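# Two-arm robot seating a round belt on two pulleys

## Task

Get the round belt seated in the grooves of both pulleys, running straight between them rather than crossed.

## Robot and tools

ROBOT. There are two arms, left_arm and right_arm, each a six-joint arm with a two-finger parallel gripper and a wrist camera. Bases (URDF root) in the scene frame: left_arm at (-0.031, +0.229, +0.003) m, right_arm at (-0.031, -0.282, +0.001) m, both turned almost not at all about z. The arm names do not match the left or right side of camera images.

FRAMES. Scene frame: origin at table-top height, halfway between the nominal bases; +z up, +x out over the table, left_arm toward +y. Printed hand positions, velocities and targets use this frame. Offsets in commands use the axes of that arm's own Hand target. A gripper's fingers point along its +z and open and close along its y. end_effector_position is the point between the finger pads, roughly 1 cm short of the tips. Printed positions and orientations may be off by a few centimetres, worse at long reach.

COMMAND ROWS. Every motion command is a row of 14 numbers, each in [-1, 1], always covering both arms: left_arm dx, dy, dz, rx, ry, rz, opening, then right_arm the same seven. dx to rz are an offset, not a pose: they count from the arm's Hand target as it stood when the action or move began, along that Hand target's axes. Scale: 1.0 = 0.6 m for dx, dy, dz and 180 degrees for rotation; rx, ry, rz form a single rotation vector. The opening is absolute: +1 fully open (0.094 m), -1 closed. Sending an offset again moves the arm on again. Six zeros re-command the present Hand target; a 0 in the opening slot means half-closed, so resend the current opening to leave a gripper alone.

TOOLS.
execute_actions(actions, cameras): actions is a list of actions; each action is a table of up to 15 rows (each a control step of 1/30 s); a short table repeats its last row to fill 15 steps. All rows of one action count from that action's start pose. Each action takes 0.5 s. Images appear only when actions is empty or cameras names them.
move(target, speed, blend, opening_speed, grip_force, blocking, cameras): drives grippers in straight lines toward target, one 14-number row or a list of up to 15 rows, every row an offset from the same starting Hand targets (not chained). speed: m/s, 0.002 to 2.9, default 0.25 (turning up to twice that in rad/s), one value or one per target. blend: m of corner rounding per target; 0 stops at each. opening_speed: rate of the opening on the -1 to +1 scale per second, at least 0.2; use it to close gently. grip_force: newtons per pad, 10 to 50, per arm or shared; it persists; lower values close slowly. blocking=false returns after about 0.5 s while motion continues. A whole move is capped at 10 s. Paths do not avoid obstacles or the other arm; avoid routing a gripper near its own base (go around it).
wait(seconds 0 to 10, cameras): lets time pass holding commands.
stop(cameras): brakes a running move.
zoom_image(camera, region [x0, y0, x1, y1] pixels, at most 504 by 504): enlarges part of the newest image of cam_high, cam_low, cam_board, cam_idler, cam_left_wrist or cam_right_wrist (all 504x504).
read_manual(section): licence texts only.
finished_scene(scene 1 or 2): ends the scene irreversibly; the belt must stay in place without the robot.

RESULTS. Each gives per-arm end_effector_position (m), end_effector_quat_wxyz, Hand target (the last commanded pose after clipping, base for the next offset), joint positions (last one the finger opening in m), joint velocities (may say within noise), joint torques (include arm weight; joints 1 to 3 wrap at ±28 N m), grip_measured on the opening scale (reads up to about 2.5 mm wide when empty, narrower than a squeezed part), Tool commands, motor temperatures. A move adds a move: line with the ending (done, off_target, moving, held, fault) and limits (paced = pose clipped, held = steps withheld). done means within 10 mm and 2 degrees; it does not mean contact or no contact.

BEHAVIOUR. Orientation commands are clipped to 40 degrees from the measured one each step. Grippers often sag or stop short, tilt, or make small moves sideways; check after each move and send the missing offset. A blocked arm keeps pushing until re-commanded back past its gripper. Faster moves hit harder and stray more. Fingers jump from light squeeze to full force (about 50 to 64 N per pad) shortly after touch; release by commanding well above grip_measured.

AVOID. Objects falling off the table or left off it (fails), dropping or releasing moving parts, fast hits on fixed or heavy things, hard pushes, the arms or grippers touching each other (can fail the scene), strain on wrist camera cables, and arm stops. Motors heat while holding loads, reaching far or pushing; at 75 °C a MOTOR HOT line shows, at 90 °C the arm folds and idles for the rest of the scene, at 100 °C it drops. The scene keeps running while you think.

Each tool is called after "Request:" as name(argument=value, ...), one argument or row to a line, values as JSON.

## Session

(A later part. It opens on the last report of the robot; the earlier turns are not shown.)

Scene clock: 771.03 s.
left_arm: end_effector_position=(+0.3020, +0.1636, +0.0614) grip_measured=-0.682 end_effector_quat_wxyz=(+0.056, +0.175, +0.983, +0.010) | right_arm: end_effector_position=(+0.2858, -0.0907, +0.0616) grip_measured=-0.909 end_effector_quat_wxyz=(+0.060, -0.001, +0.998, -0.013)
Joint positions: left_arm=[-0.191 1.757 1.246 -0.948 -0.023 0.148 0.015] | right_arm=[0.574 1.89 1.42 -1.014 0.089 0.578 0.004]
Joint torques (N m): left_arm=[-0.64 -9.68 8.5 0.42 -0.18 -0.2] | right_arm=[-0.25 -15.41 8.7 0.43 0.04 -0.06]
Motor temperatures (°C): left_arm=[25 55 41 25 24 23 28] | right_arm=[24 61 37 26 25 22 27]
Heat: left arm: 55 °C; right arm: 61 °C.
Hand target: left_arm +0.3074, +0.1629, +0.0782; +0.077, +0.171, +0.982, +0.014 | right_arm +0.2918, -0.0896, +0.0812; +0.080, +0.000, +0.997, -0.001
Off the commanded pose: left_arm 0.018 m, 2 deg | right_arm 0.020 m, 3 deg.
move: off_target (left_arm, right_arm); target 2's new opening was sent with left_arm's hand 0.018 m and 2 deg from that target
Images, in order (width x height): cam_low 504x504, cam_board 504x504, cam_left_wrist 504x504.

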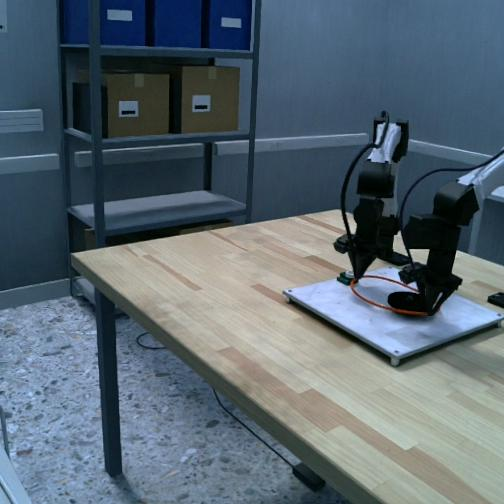

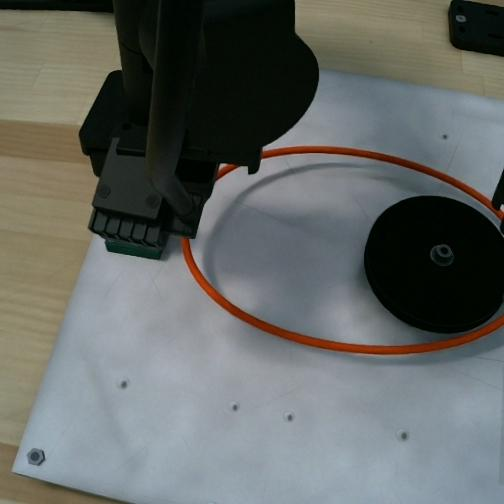

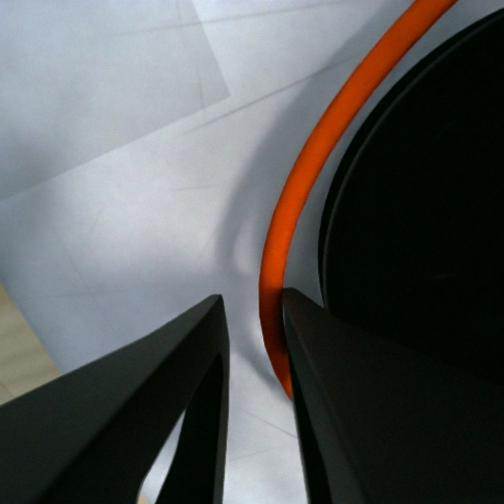

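Request:
move(
  target=[-0.0275,0.0030,0.020,0,0,0.055,-0.68,0,0,0,0,0,0,-1],
  speed=0.08,
  cameras=["cam_left_wrist","cam_low","cam_board"],
)

Scene clock: 832.77 s.
left_arm: end_effector_position=(+0.3171, +0.1604, +0.0667) grip_measured=-0.682 end_effector_quat_wxyz=(+0.067, +0.248, +0.966, +0.015) | right_arm: end_effector_position=(+0.2857, -0.0908, +0.0616) grip_measured=-0.909 end_effector_quat_wxyz=(+0.060, -0.002, +0.998, -0.013)
Joint positions: left_arm=[-0.191 1.787 1.301 -0.948 -0.023 0.298 0.015] | right_arm=[0.574 1.89 1.42 -1.015 0.089 0.578 0.004]
Joint torques (N m): left_arm=[-0.59 -6.38 8.44 0.69 -0.19 0.02] | right_arm=[-0.27 -15.36 8.7 0.43 0.07 -0.11]
Motor temperatures (°C): left_arm=[25 58 41 25 24 23 27] | right_arm=[24 70 39 25 25 22 27]
Heat: left arm: 58 °C; right arm: 70 °C.
Hand target: left_arm +0.3253, +0.1590, +0.0690; +0.076, +0.256, +0.964, +0.020 | right_arm +0.2917, -0.0896, +0.0812; +0.080, +0.000, +0.997, -0.001
Off the commanded pose: left_arm 0.009 m, 1 deg | right_arm 0.021 m, 3 deg.
move: off_target (right_arm)
Images, in order (width x height): cam_low 504x504, cam_board 504x504, cam_left_wrist 504x504.

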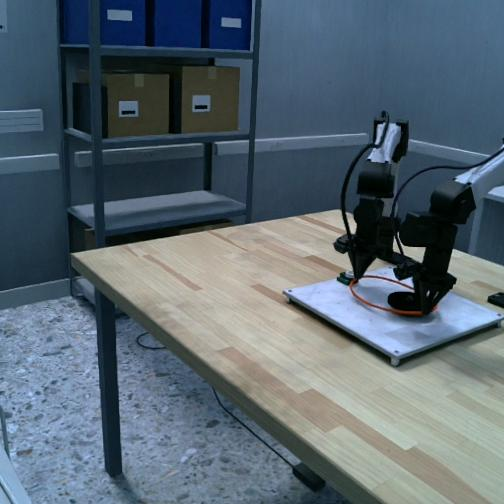

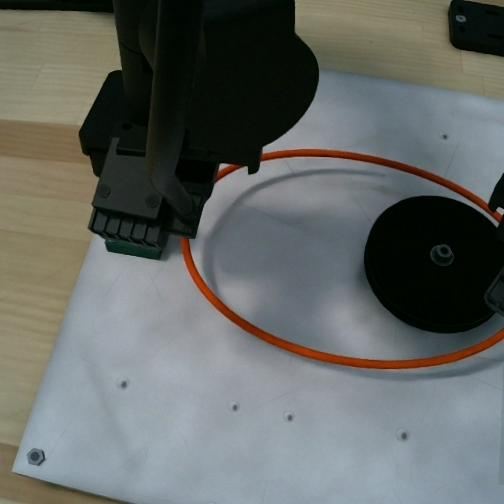

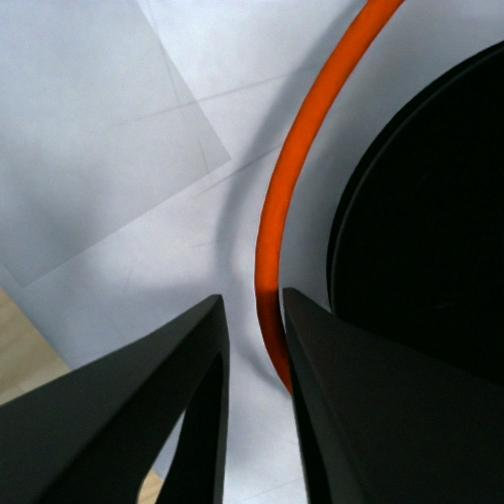

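Request:
move(
  target=[0,0,0,0,0,0,-0.68,0,0.006,0.03,0,0,0,-1],
  speed=0.06,
  cameras=["cam_idler","cam_right_wrist"],
)

Scene clock: 846.60 s.
left_arm: end_effector_position=(+0.3171, +0.1604, +0.0667) grip_measured=-0.682 end_effector_quat_wxyz=(+0.067, +0.249, +0.966, +0.015) | right_arm: end_effector_position=(+0.2922, -0.0865, +0.0624) grip_measured=-0.909 end_effector_quat_wxyz=(+0.073, -0.001, +0.997, -0.005)
Joint positions: left_arm=[-0.191 1.787 1.301 -0.948 -0.023 0.299 0.015] | right_arm=[0.574 1.89 1.42 -0.983 0.089 0.578 0.004]
Joint torques (N m): left_arm=[-0.65 -6.38 8.51 0.7 -0.18 0.02] | right_arm=[-0.08 -12.21 5.85 0.74 0.09 -0.07]
Motor temperatures (°C): left_arm=[25 55 43 25 24 23 27] | right_arm=[24 71 39 25 25 22 27]
Heat: left arm: 55 °C; right arm: 71 °C.
Hand target: left_arm +0.3253, +0.1590, +0.0690; +0.076, +0.255, +0.964, +0.020 | right_arm +0.2946, -0.0860, +0.0634; +0.080, +0.000, +0.997, -0.001
Off the commanded pose: left_arm 0.009 m, 1 deg | right_arm 0.003 m, 1 deg.
move: done
Images, in order (width x height): cam_idler 504x504, cam_right_wrist 504x504.

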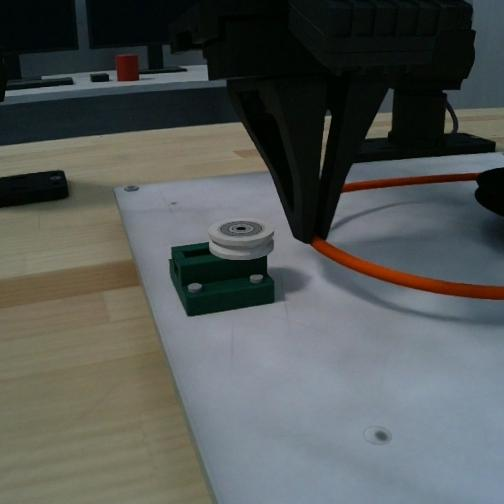

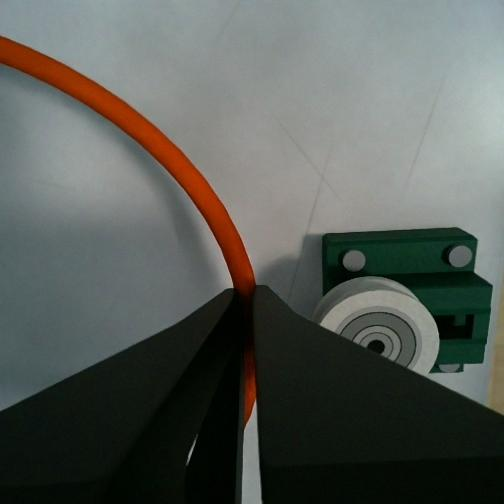

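Request:
move(
  target=[-0.046,-0.008,0.007,0,0,0.11,-0.68,0,0,0,0,0,0,-1],
  speed=0.08,
  cameras=["cam_left_wrist","cam_low","cam_board"],
)

Scene clock: 857.63 s.
left_arm: end_effector_position=(+0.3442, +0.1425, +0.0673) grip_measured=-0.682 end_effector_quat_wxyz=(+0.074, +0.410, +0.909, +0.028) | right_arm: end_effector_position=(+0.2923, -0.0864, +0.0624) grip_measured=-0.909 end_effector_quat_wxyz=(+0.074, -0.001, +0.997, -0.005)
Joint positions: left_arm=[-0.225 1.881 1.42 -0.954 -0.029 0.609 0.015] | right_arm=[0.574 1.89 1.42 -0.983 0.089 0.578 0.004]
Joint torques (N m): left_arm=[-0.75 -7.01 8.49 0.55 -0.2 0.03] | right_arm=[0.13 -12.34 5.87 0.71 0.05 -0.04]
Motor temperatures (°C): left_arm=[25 53 44 25 24 23 27] | right_arm=[24 68 38 26 25 22 27]
Heat: left arm: 53 °C; right arm: 68 °C.
Hand target: left_arm +0.3473, +0.1412, +0.0681; +0.071, +0.417, +0.905, +0.033 | right_arm +0.2946, -0.0860, +0.0634; +0.080, +0.000, +0.997, -0.001
Off the commanded pose: left_arm 0.004 m, 1 deg | right_arm 0.003 m, 1 deg.
move: done
Images, in order (width x height): cam_low 504x504, cam_board 504x504, cam_left_wrist 504x504.

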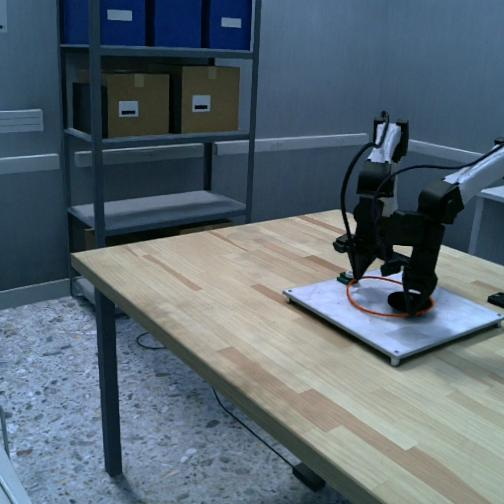

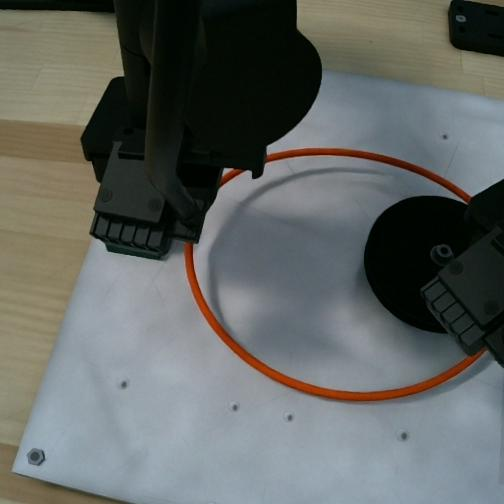

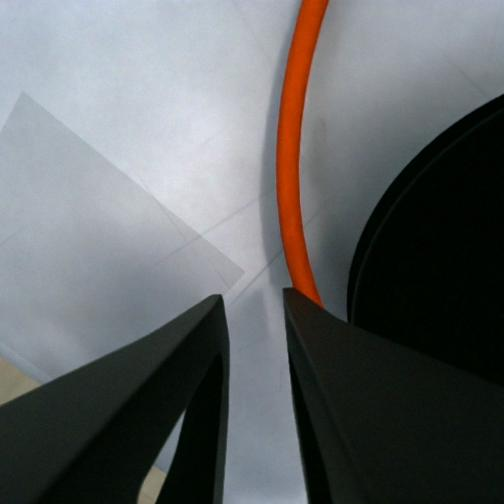

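Request:
zoom_image(
  camera="cam_left_wrist",
  region=[250, 200, 504, 454],
)

Request:
zoom_image(
  camera="cam_low",
  region=[340, 260, 450, 340],
)

Request:
zoom_image(
  camera="cam_board",
  region=[344, 150, 504, 400],
)

Scaled by 1.984 from the camera's 504x504 image, which has a finer 720x720 frame.

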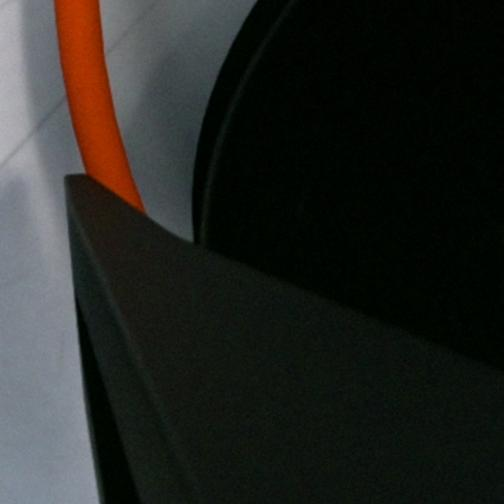

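Scaled by 4.582 from the camera's 504x504 image, which has a finer 720x720 frame.

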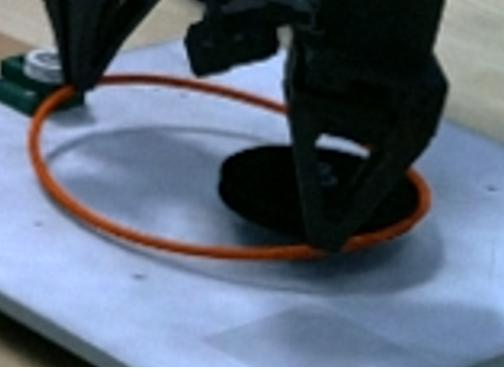

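Scaled by 2.016 from the camera's 504x504 image, which has a finer 720x720 frame.

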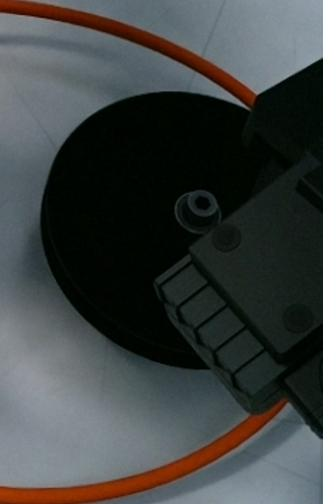

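Request:
move(
  target=[
    [0,0,0,0,0,0,-0.68,0.004,0.006,-0.032,0,0,0,-1],
    [0,0,0,0,0,0,-0.68,0.004,-0.045,-0.034,0,0,0,-1],
  ],
  speed=0.08,
  cameras=["cam_left_wrist","cam_low","cam_board","cam_idler"],
)

Request:
zoom_image(
  camera="cam_low",
  region=[340, 260, 450, 340],
)

Request:
zoom_image(
  camera="cam_board",
  region=[344, 150, 504, 400],
)

Scene clock: 886.53 s.
left_arm: end_effector_position=(+0.3442, +0.1425, +0.0673) grip_measured=-0.682 end_effector_quat_wxyz=(+0.074, +0.410, +0.909, +0.028) | right_arm: end_effector_position=(+0.2888, -0.1111, +0.0745) grip_measured=-0.909 end_effector_quat_wxyz=(+0.068, +0.001, +0.998, -0.008)
Joint positions: left_arm=[-0.225 1.881 1.42 -0.954 -0.029 0.61 0.015] | right_arm=[0.52 1.831 1.394 -1.024 0.082 0.527 0.004]
Joint torques (N m): left_arm=[-0.81 -6.97 8.49 0.51 -0.17 0.03] | right_arm=[-0.09 -14.45 5.22 0.65 0.05 -0.1]
Motor temperatures (°C): left_arm=[25 52 42 25 24 23 26] | right_arm=[24 64 37 26 25 22 28]
Heat: left arm: 52 °C; right arm: 64 °C.
Hand target: left_arm +0.3473, +0.1412, +0.0681; +0.071, +0.417, +0.905, +0.033 | right_arm +0.2890, -0.1129, +0.0832; +0.080, +0.000, +0.997, -0.001
Off the commanded pose: left_arm 0.003 m, 1 deg | right_arm 0.009 m, 2 deg.
move: done
Images, in order (width x height): cam_low 504x504, cam_board 504x504, cam_idler 504x504, cam_left_wrist 504x504.

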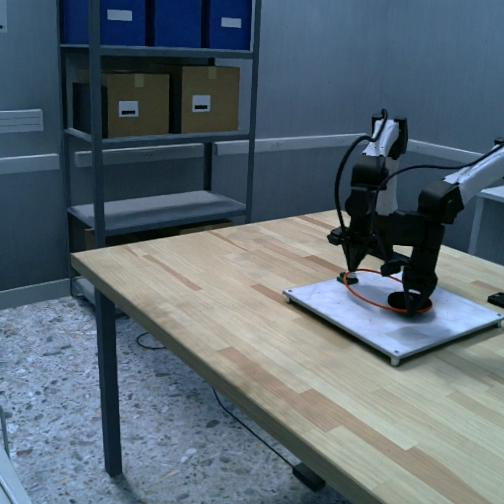

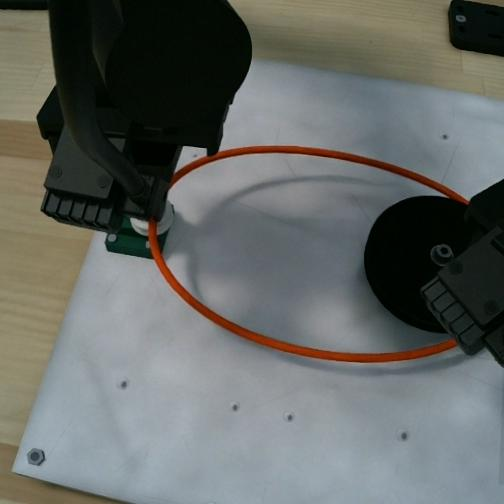

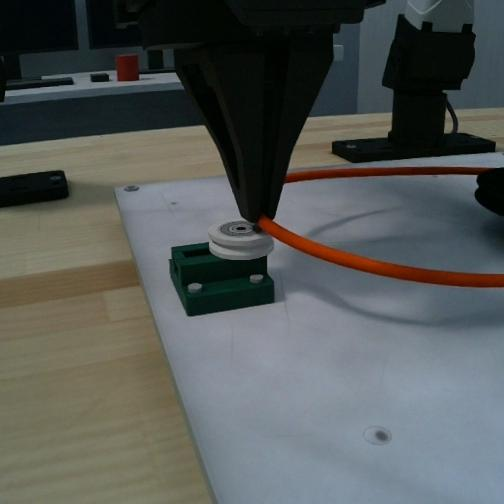

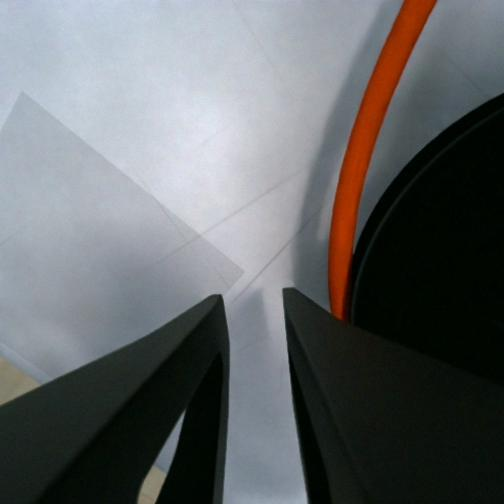

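Scaled by 4.582 from the camera's 504x504 image, which has a finer 720x720 frame.

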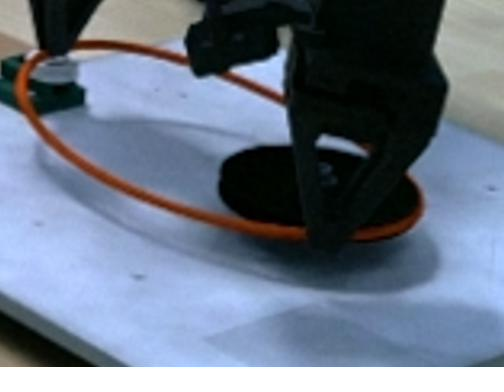

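Scaled by 2.016 from the camera's 504x504 image, which has a finer 720x720 frame.

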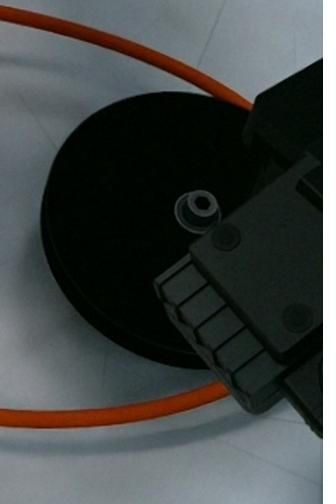

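Request:
move(
  target=[0,0,0,0,0,0,-0.68,0,-0.053,0,0,0,0,-1],
  speed=0.06,
  cameras=["cam_left_wrist","cam_low","cam_board","cam_idler"],
)

Request:
zoom_image(
  camera="cam_low",
  region=[340, 260, 450, 340],
)

Request:
zoom_image(
  camera="cam_left_wrist",
  region=[250, 200, 504, 454],
)

Scene clock: 896.20 s.
left_arm: end_effector_position=(+0.3442, +0.1425, +0.0673) grip_measured=-0.682 end_effector_quat_wxyz=(+0.074, +0.410, +0.909, +0.028) | right_arm: end_effector_position=(+0.2889, -0.1336, +0.0760) grip_measured=-0.909 end_effector_quat_wxyz=(+0.068, -0.005, +0.998, +0.008)
Joint positions: left_arm=[-0.225 1.881 1.42 -0.954 -0.029 0.61 0.015] | right_arm=[0.446 1.775 1.328 -0.994 0.044 0.444 0.004]
Joint torques (N m): left_arm=[-0.81 -6.99 8.62 0.52 -0.18 0.03] | right_arm=[-1.14 -13.68 5.07 0.59 0.29 -0.16]
Motor temperatures (°C): left_arm=[25 51 42 25 24 23 26] | right_arm=[24 62 36 26 25 22 28]
Heat: left arm: 51 °C; right arm: 62 °C.
Hand target: left_arm +0.3473, +0.1412, +0.0681; +0.071, +0.417, +0.905, +0.033 | right_arm +0.2891, -0.1447, +0.0833; +0.080, +0.000, +0.997, -0.001
Off the commanded pose: left_arm 0.003 m, 1 deg | right_arm 0.013 m, 2 deg.
move: off_target (right_arm)
Images, in order (width x height): cam_low 504x504, cam_board 504x504, cam_idler 504x504, cam_left_wrist 504x504.

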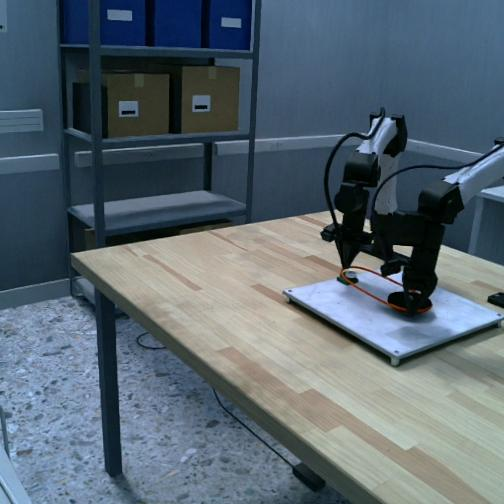

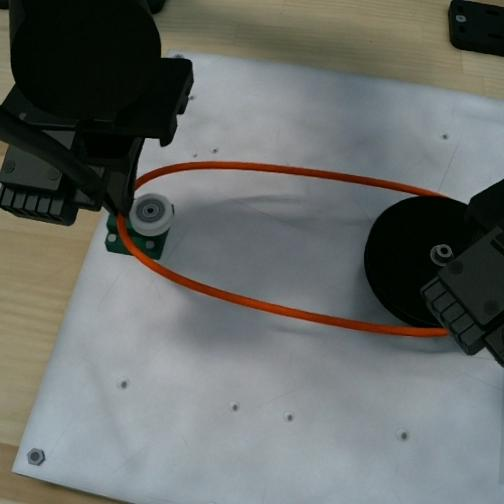

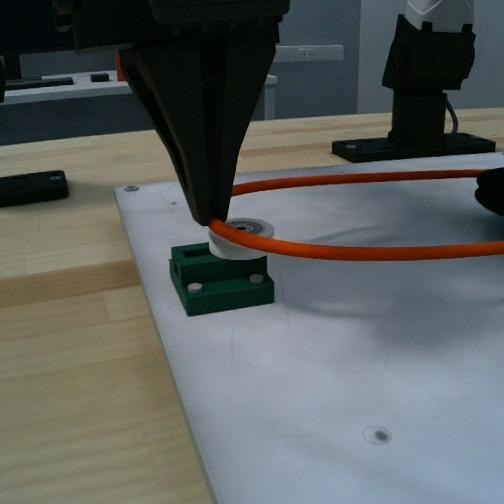

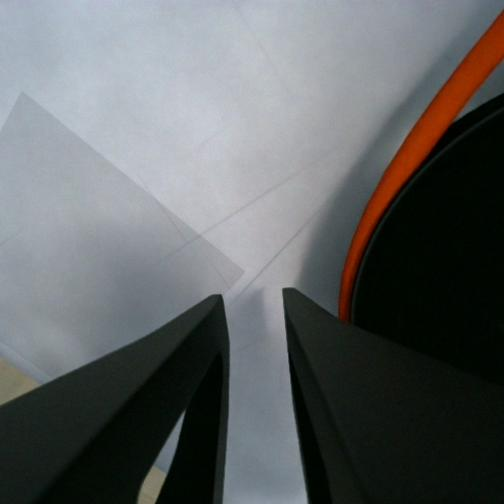

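Scaled by 4.582 from the camera's 504x504 image, which has a finer 720x720 frame.

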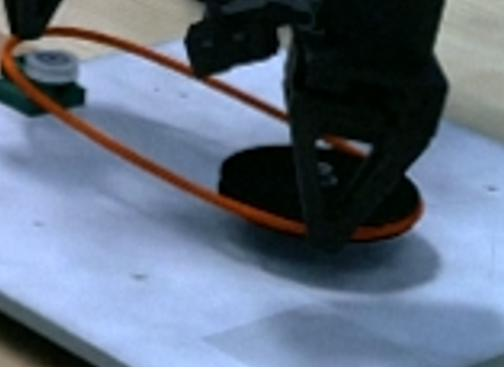

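Scaled by 1.984 from the camera's 504x504 image, which has a finer 720x720 frame.

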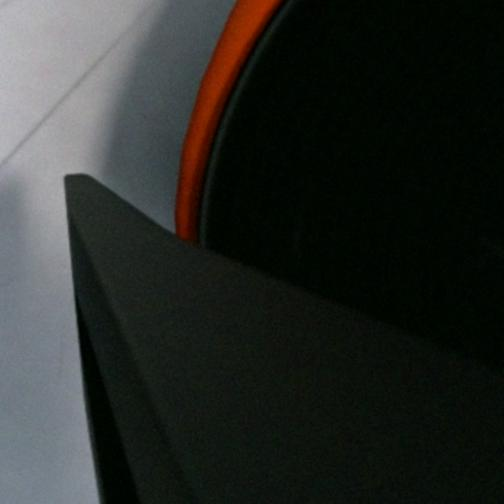

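Request:
move(
  target=[0,0,0,0,0,0,-0.68,0,-0.014,0,0,0,0,-1],
  speed=0.06,
  cameras=["cam_board","cam_idler","cam_right_wrist"],
)

Request:
zoom_image(
  camera="cam_right_wrist",
  region=[150, 200, 450, 500],
)

Scene clock: 907.20 s.
left_arm: end_effector_position=(+0.3442, +0.1425, +0.0673) grip_measured=-0.682 end_effector_quat_wxyz=(+0.074, +0.410, +0.909, +0.028) | right_arm: end_effector_position=(+0.2894, -0.1369, +0.0762) grip_measured=-0.909 end_effector_quat_wxyz=(+0.069, -0.008, +0.997, +0.018)
Joint positions: left_arm=[-0.225 1.881 1.42 -0.954 -0.029 0.61 0.015] | right_arm=[0.427 1.762 1.313 -0.981 0.026 0.421 0.004]
Joint torques (N m): left_arm=[-0.85 -7.01 8.62 0.52 -0.16 0.01] | right_arm=[-1.69 -13.72 5.07 0.53 0.43 -0.07]
Motor temperatures (°C): left_arm=[25 51 42 25 24 23 26] | right_arm=[24 62 36 26 25 22 28]
Heat: left arm: 51 °C; right arm: 62 °C.
Hand target: left_arm +0.3473, +0.1412, +0.0681; +0.071, +0.417, +0.905, +0.033 | right_arm +0.2890, -0.1531, +0.0833; +0.080, +0.000, +0.997, -0.001
Off the commanded pose: left_arm 0.003 m, 1 deg | right_arm 0.018 m, 3 deg.
move: off_target (right_arm)
Images, in order (width x height): cam_board 504x504, cam_idler 504x504, cam_right_wrist 504x504.

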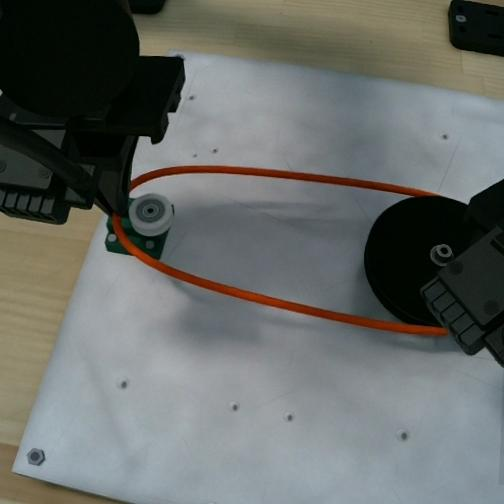

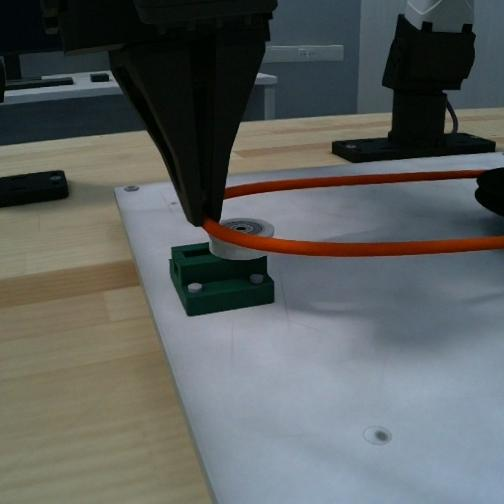

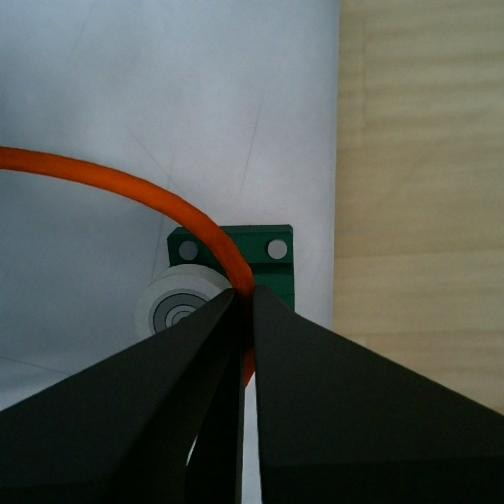

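Scaled by 1.680 from the camera's 504x504 image, which has a finer 720x720 frame.

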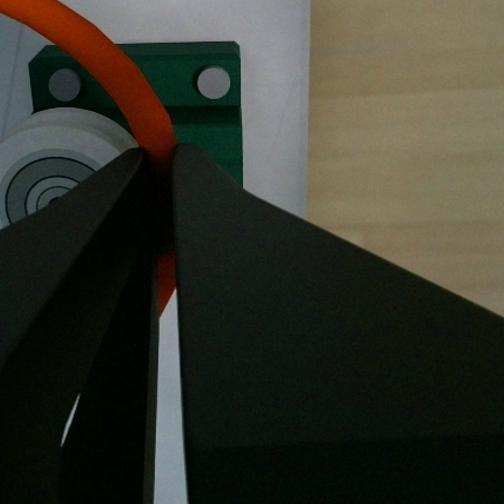

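Request:
move(
  target=[0,0,0,0,0,0,-0.68,0,-0.018,0,0,0,0,-1],
  speed=0.06,
  cameras=["cam_low","cam_idler","cam_right_wrist"],
)

Request:
zoom_image(
  camera="cam_right_wrist",
  region=[150, 200, 450, 500],
)

Request:
zoom_image(
  camera="cam_low",
  region=[340, 260, 450, 340],
)

Scene clock: 917.60 s.
left_arm: end_effector_position=(+0.3442, +0.1425, +0.0673) grip_measured=-0.682 end_effector_quat_wxyz=(+0.074, +0.410, +0.909, +0.028) | right_arm: end_effector_position=(+0.2904, -0.1403, +0.0771) grip_measured=-0.909 end_effector_quat_wxyz=(+0.071, -0.012, +0.997, +0.032)
Joint positions: left_arm=[-0.225 1.881 1.42 -0.954 -0.029 0.61 0.015] | right_arm=[0.403 1.746 1.296 -0.964 -0.003 0.391 0.004]
Joint torques (N m): left_arm=[-0.81 -6.99 8.55 0.5 -0.18 0.02] | right_arm=[-2.19 -13.27 4.96 0.5 0.7 -0.11]
Motor temperatures (°C): left_arm=[25 51 42 25 24 23 26] | right_arm=[24 64 36 26 26 22 28]
Heat: left arm: 51 °C; right arm: 64 °C.
Hand target: left_arm +0.3473, +0.1412, +0.0681; +0.071, +0.417, +0.905, +0.033 | right_arm +0.2890, -0.1640, +0.0833; +0.080, +0.000, +0.997, -0.001
Off the commanded pose: left_arm 0.003 m, 1 deg | right_arm 0.024 m, 4 deg.
move: off_target (right_arm)
Images, in order (width x height): cam_low 504x504, cam_idler 504x504, cam_right_wrist 504x504.

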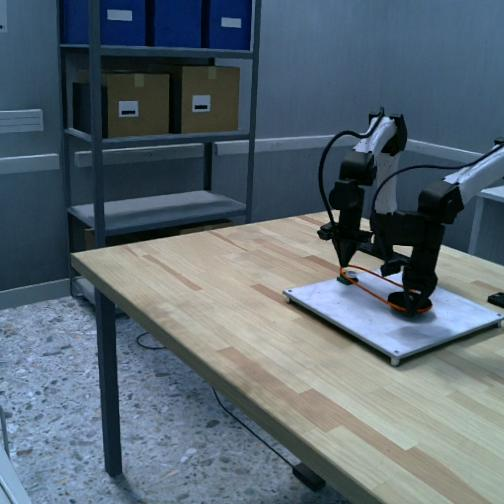

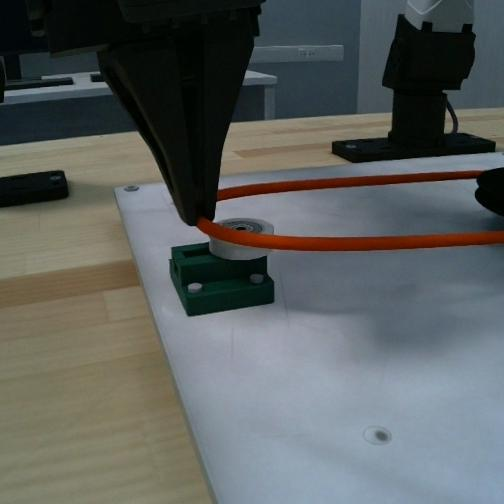

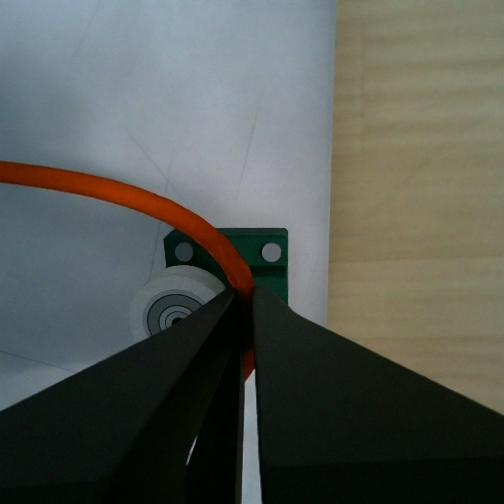

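Scaled by 1.680 from the camera's 504x504 image, which has a finer 720x720 frame.

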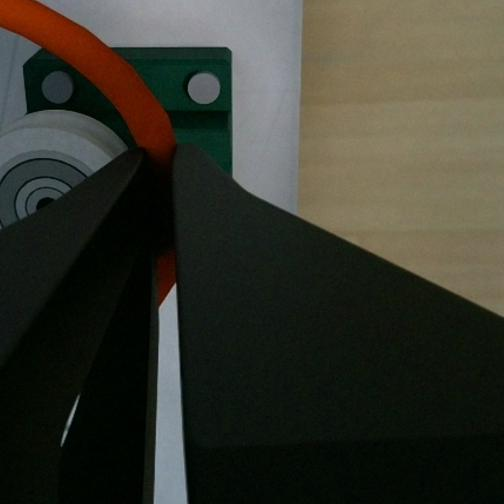

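Scaled by 4.582 from the camera's 504x504 image, which has a finer 720x720 frame.

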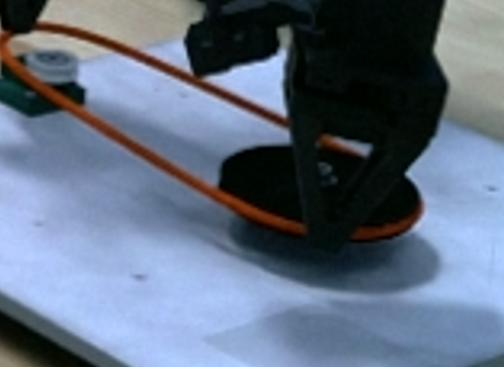

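Request:
move(
  target=[0,0,0,0,0,0,-0.68,0,0,0.027,0,0,0,-1],
  speed=0.05,
  cameras=["cam_board","cam_idler","cam_right_wrist"],
)

Request:
zoom_image(
  camera="cam_idler",
  region=[150, 180, 300, 330],
)

Scene clock: 924.13 s.
left_arm: end_effector_position=(+0.3442, +0.1425, +0.0673) grip_measured=-0.682 end_effector_quat_wxyz=(+0.074, +0.410, +0.909, +0.028) | right_arm: end_effector_position=(+0.2928, -0.1404, +0.0683) grip_measured=-0.909 end_effector_quat_wxyz=(+0.079, -0.012, +0.996, +0.036)
Joint positions: left_arm=[-0.225 1.881 1.42 -0.954 -0.029 0.61 0.015] | right_arm=[0.399 1.746 1.257 -0.908 -0.005 0.387 0.004]
Joint torques (N m): left_arm=[-0.73 -7.06 8.57 0.51 -0.18 0] | right_arm=[-2.03 -11.44 4.94 0.47 0.69 -0.13]
Motor temperatures (°C): left_arm=[25 51 42 25 24 23 26] | right_arm=[24 63 36 26 26 22 28]
Heat: left arm: 51 °C; right arm: 63 °C.
Hand target: left_arm +0.3473, +0.1412, +0.0681; +0.071, +0.417, +0.905, +0.033 | right_arm +0.2916, -0.1640, +0.0673; +0.080, +0.000, +0.997, -0.001
Off the commanded pose: left_arm 0.003 m, 1 deg | right_arm 0.024 m, 4 deg.
move: off_target (right_arm)
Images, in order (width x height): cam_board 504x504, cam_idler 504x504, cam_right_wrist 504x504.

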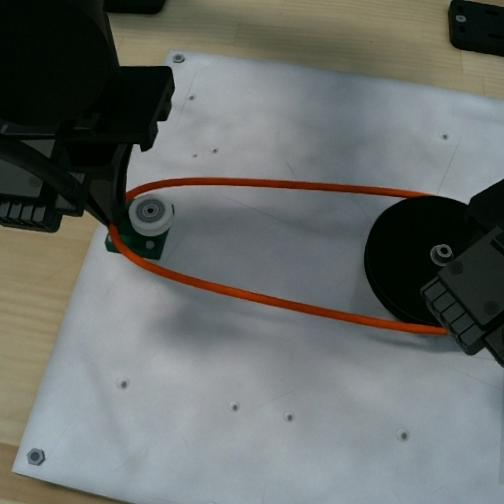

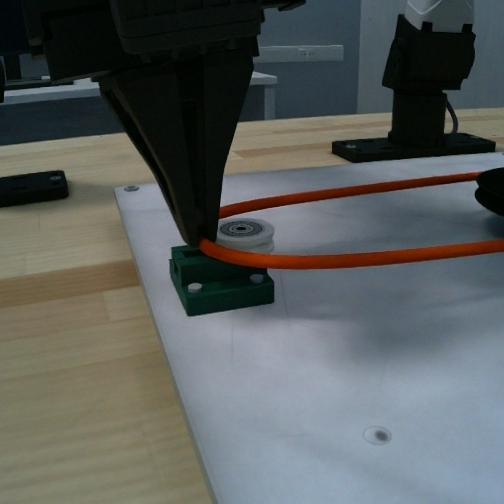

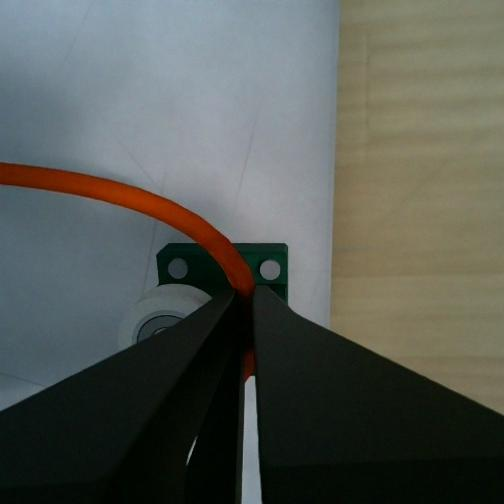

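Scaled by 3.360 from the camera's 504x504 image, which has a finer 720x720 frame.

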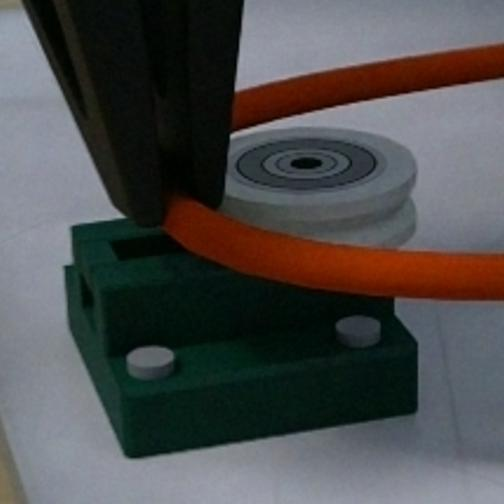

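Request:
move(
  target=[0,0,0,0,0,0,-0.68,0,0,0.009,0,0,0,-1],
  speed=0.05,
  cameras=["cam_idler"],
)

Request:
zoom_image(
  camera="cam_idler",
  region=[150, 180, 300, 330],
)

Scene clock: 932.70 s.
left_arm: end_effector_position=(+0.3442, +0.1425, +0.0673) grip_measured=-0.682 end_effector_quat_wxyz=(+0.074, +0.410, +0.909, +0.028) | right_arm: end_effector_position=(+0.2932, -0.1402, +0.0655) grip_measured=-0.909 end_effector_quat_wxyz=(+0.082, -0.013, +0.996, +0.037)
Joint positions: left_arm=[-0.225 1.881 1.42 -0.954 -0.029 0.61 0.015] | right_arm=[0.399 1.746 1.245 -0.89 -0.005 0.385 0.004]
Joint torques (N m): left_arm=[-0.83 -6.98 8.51 0.52 -0.18 0.03] | right_arm=[-2.11 -10.77 4.81 0.52 0.68 -0.13]
Motor temperatures (°C): left_arm=[25 51 42 25 24 23 26] | right_arm=[24 62 36 26 26 22 28]
Heat: left arm: 51 °C; right arm: 62 °C.
Hand target: left_arm +0.3473, +0.1412, +0.0681; +0.071, +0.417, +0.905, +0.033 | right_arm +0.2924, -0.1640, +0.0619; +0.080, +0.000, +0.997, -0.001
Off the commanded pose: left_arm 0.003 m, 1 deg | right_arm 0.024 m, 5 deg.
move: off_target (right_arm)
Images, in order (width x height): cam_idler 504x504.

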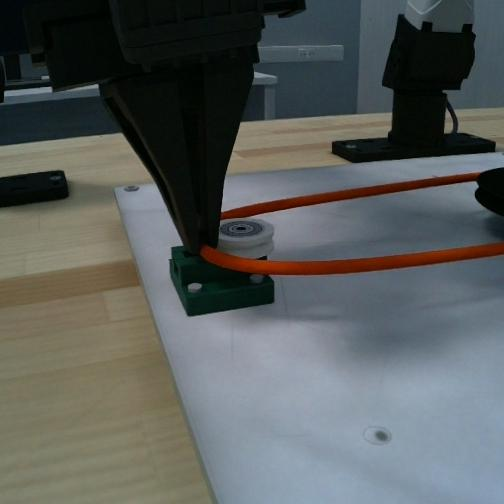

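Scaled by 3.360 from the camera's 504x504 image, which has a finer 720x720 frame.

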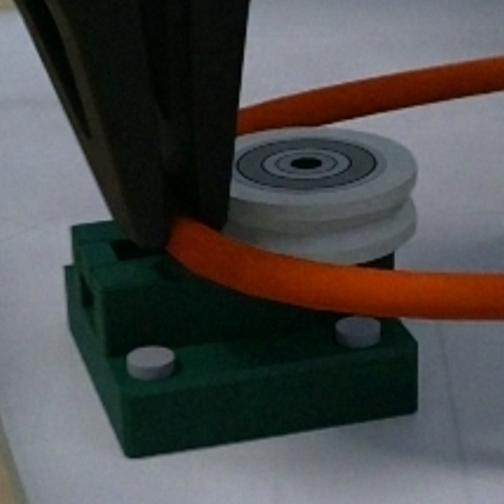

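Request:
move(
  target=[
    [0,0,0,0,0,0,-0.68,0,0.010,0.0,0,0,0,-0.9],
    [0,0,0,0,0,0,-0.68,0,0.012,0.0,0,0,0,-0.72],
  ],
  speed=0.05,
  cameras=["cam_idler","cam_right_wrist"],
)

Request:
zoom_image(
  camera="cam_idler",
  region=[150, 180, 300, 330],
)

Request:
zoom_image(
  camera="cam_right_wrist",
  region=[120, 220, 370, 470],
)

Scene clock: 954.00 s.
left_arm: end_effector_position=(+0.3442, +0.1425, +0.0673) grip_measured=-0.682 end_effector_quat_wxyz=(+0.074, +0.410, +0.909, +0.028) | right_arm: end_effector_position=(+0.2930, -0.1422, +0.0653) grip_measured=-0.721 end_effector_quat_wxyz=(+0.081, -0.010, +0.996, +0.032)
Joint positions: left_arm=[-0.225 1.881 1.42 -0.954 -0.029 0.61 0.015] | right_arm=[0.399 1.746 1.245 -0.894 0.005 0.389 0.013]
Joint torques (N m): left_arm=[-0.83 -6.98 8.5 0.53 -0.18 0.02] | right_arm=[-0.47 -9.73 6.02 0.53 0.63 0.01]
Motor temperatures (°C): left_arm=[25 51 43 25 24 23 26] | right_arm=[24 58 36 26 26 22 27]
Heat: left arm: 51 °C; right arm: 58 °C.
Hand target: left_arm +0.3473, +0.1412, +0.0681; +0.071, +0.417, +0.905, +0.033 | right_arm +0.2924, -0.1568, +0.0619; +0.080, +0.000, +0.997, -0.001
Off the commanded pose: left_arm 0.003 m, 1 deg | right_arm 0.015 m, 4 deg.
move: off_target (right_arm); target 2's new opening was sent with right_arm's hand 0.017 m and 5 deg from that target
Images, in order (width x height): cam_idler 504x504, cam_right_wrist 504x504.

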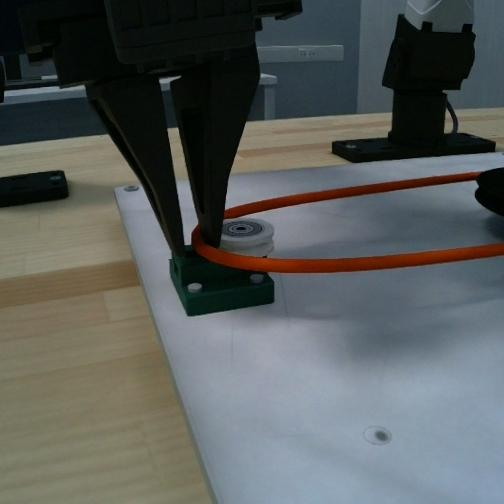

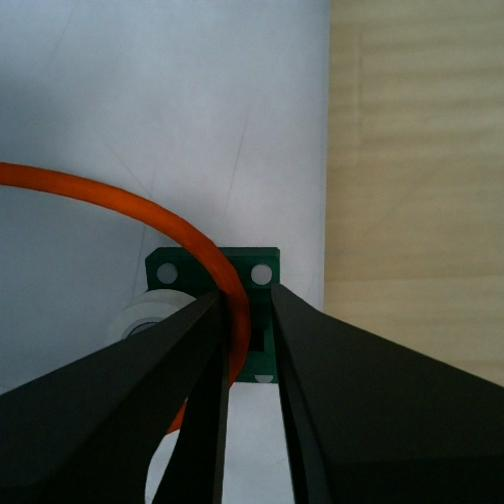

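Scaled by 3.360 from the camera's 504x504 image, which has a finer 720x720 frame.

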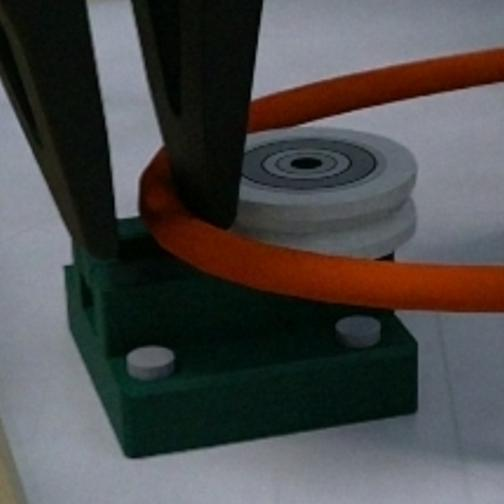

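Scaled by 2.016 from the camera's 504x504 image, which has a finer 720x720 frame.

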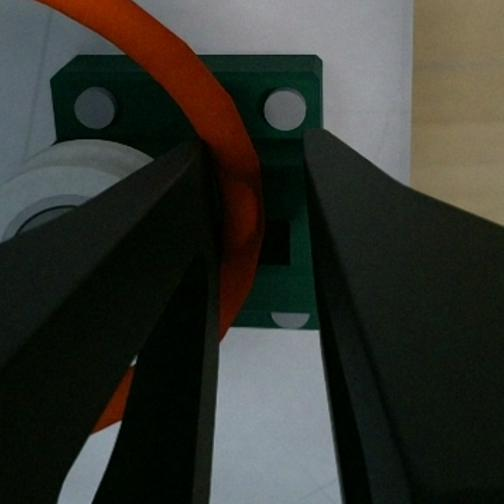

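Request:
move(
  target=[
    [0,0,0,0,0,0,-0.68,-0.0165,0.0117,0.003,0,0,-0.167,-0.72],
    [0,0,0,0,0,0,-0.68,-0.0345,0.0367,0.006,0,0,-0.333,-0.72],
  ],
  speed=0.05,
  blend=[0.005,0],
  cameras=["cam_idler","cam_right_wrist","cam_board","cam_low"],
)

Request:
zoom_image(
  camera="cam_idler",
  region=[150, 180, 300, 330],
)

Request:
zoom_image(
  camera="cam_right_wrist",
  region=[120, 220, 370, 470],
)

Request:
zoom_image(
  camera="cam_board",
  region=[80, 150, 230, 300],
)

Scene clock: 983.90 s.
left_arm: end_effector_position=(+0.3442, +0.1425, +0.0673) grip_measured=-0.682 end_effector_quat_wxyz=(+0.074, +0.410, +0.909, +0.028) | right_arm: end_effector_position=(+0.3050, -0.1312, +0.0601) grip_measured=-0.721 end_effector_quat_wxyz=(+0.071, -0.475, +0.877, -0.018)
Joint positions: left_arm=[-0.225 1.881 1.42 -0.954 -0.029 0.61 0.015] | right_arm=[0.424 1.835 1.338 -0.93 0.027 -0.56 0.013]
Joint torques (N m): left_arm=[-0.79 -7.02 8.57 0.53 -0.16 0.04] | right_arm=[0.01 -9.65 8.58 0.65 0.39 -0.14]
Motor temperatures (°C): left_arm=[25 51 43 25 24 23 26] | right_arm=[24 55 37 26 26 22 26]
Heat: left arm: 51 °C; right arm: 55 °C.
Hand target: left_arm +0.3473, +0.1412, +0.0681; +0.071, +0.417, +0.905, +0.033 | right_arm +0.3124, -0.1362, +0.0616; +0.069, -0.477, +0.875, -0.039 (not the last commanded pose)
Off the commanded pose: left_arm 0.003 m, 1 deg | right_arm 0.009 m, 4 deg.
move: off_target (right_arm; path cut at 10 s); path passed 1 of 2 targets
Images, in order (width x height): cam_low 504x504, cam_board 504x504, cam_idler 504x504, cam_right_wrist 504x504.

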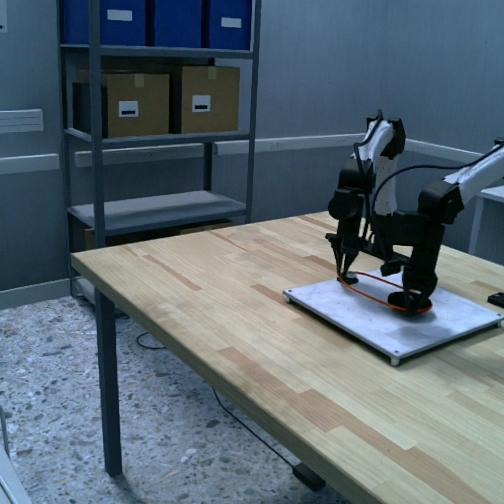

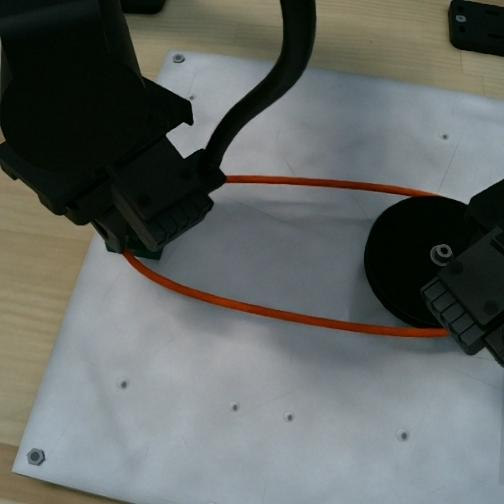

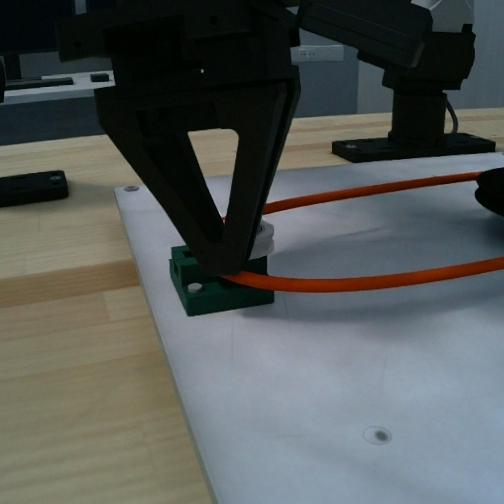

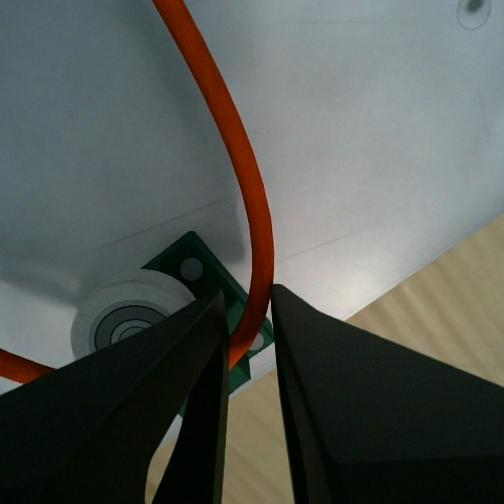

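Scaled by 3.360 from the camera's 504x504 image, which has a finer 720x720 frame.

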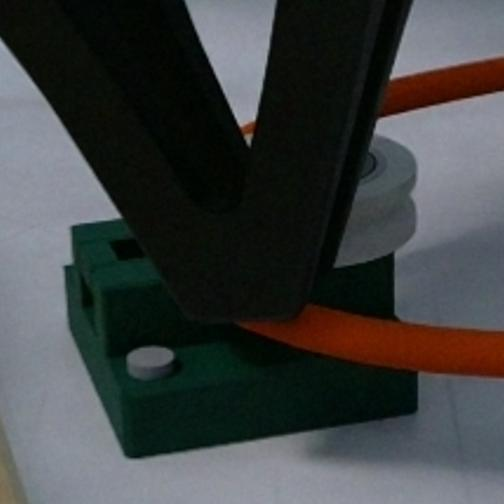

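Scaled by 2.016 from the camera's 504x504 image, which has a finer 720x720 frame.

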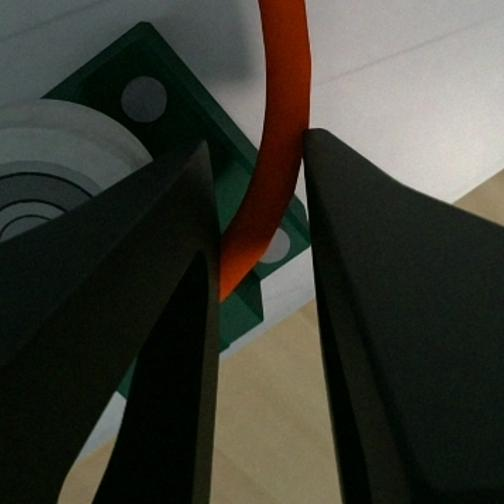

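Scaled by 3.360 from the camera's 504x504 image, which has a finer 720x720 frame.

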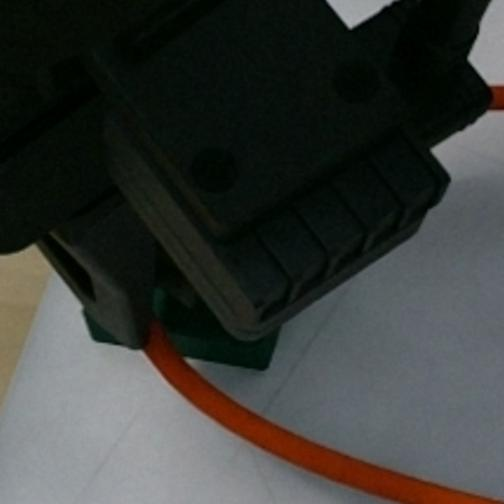

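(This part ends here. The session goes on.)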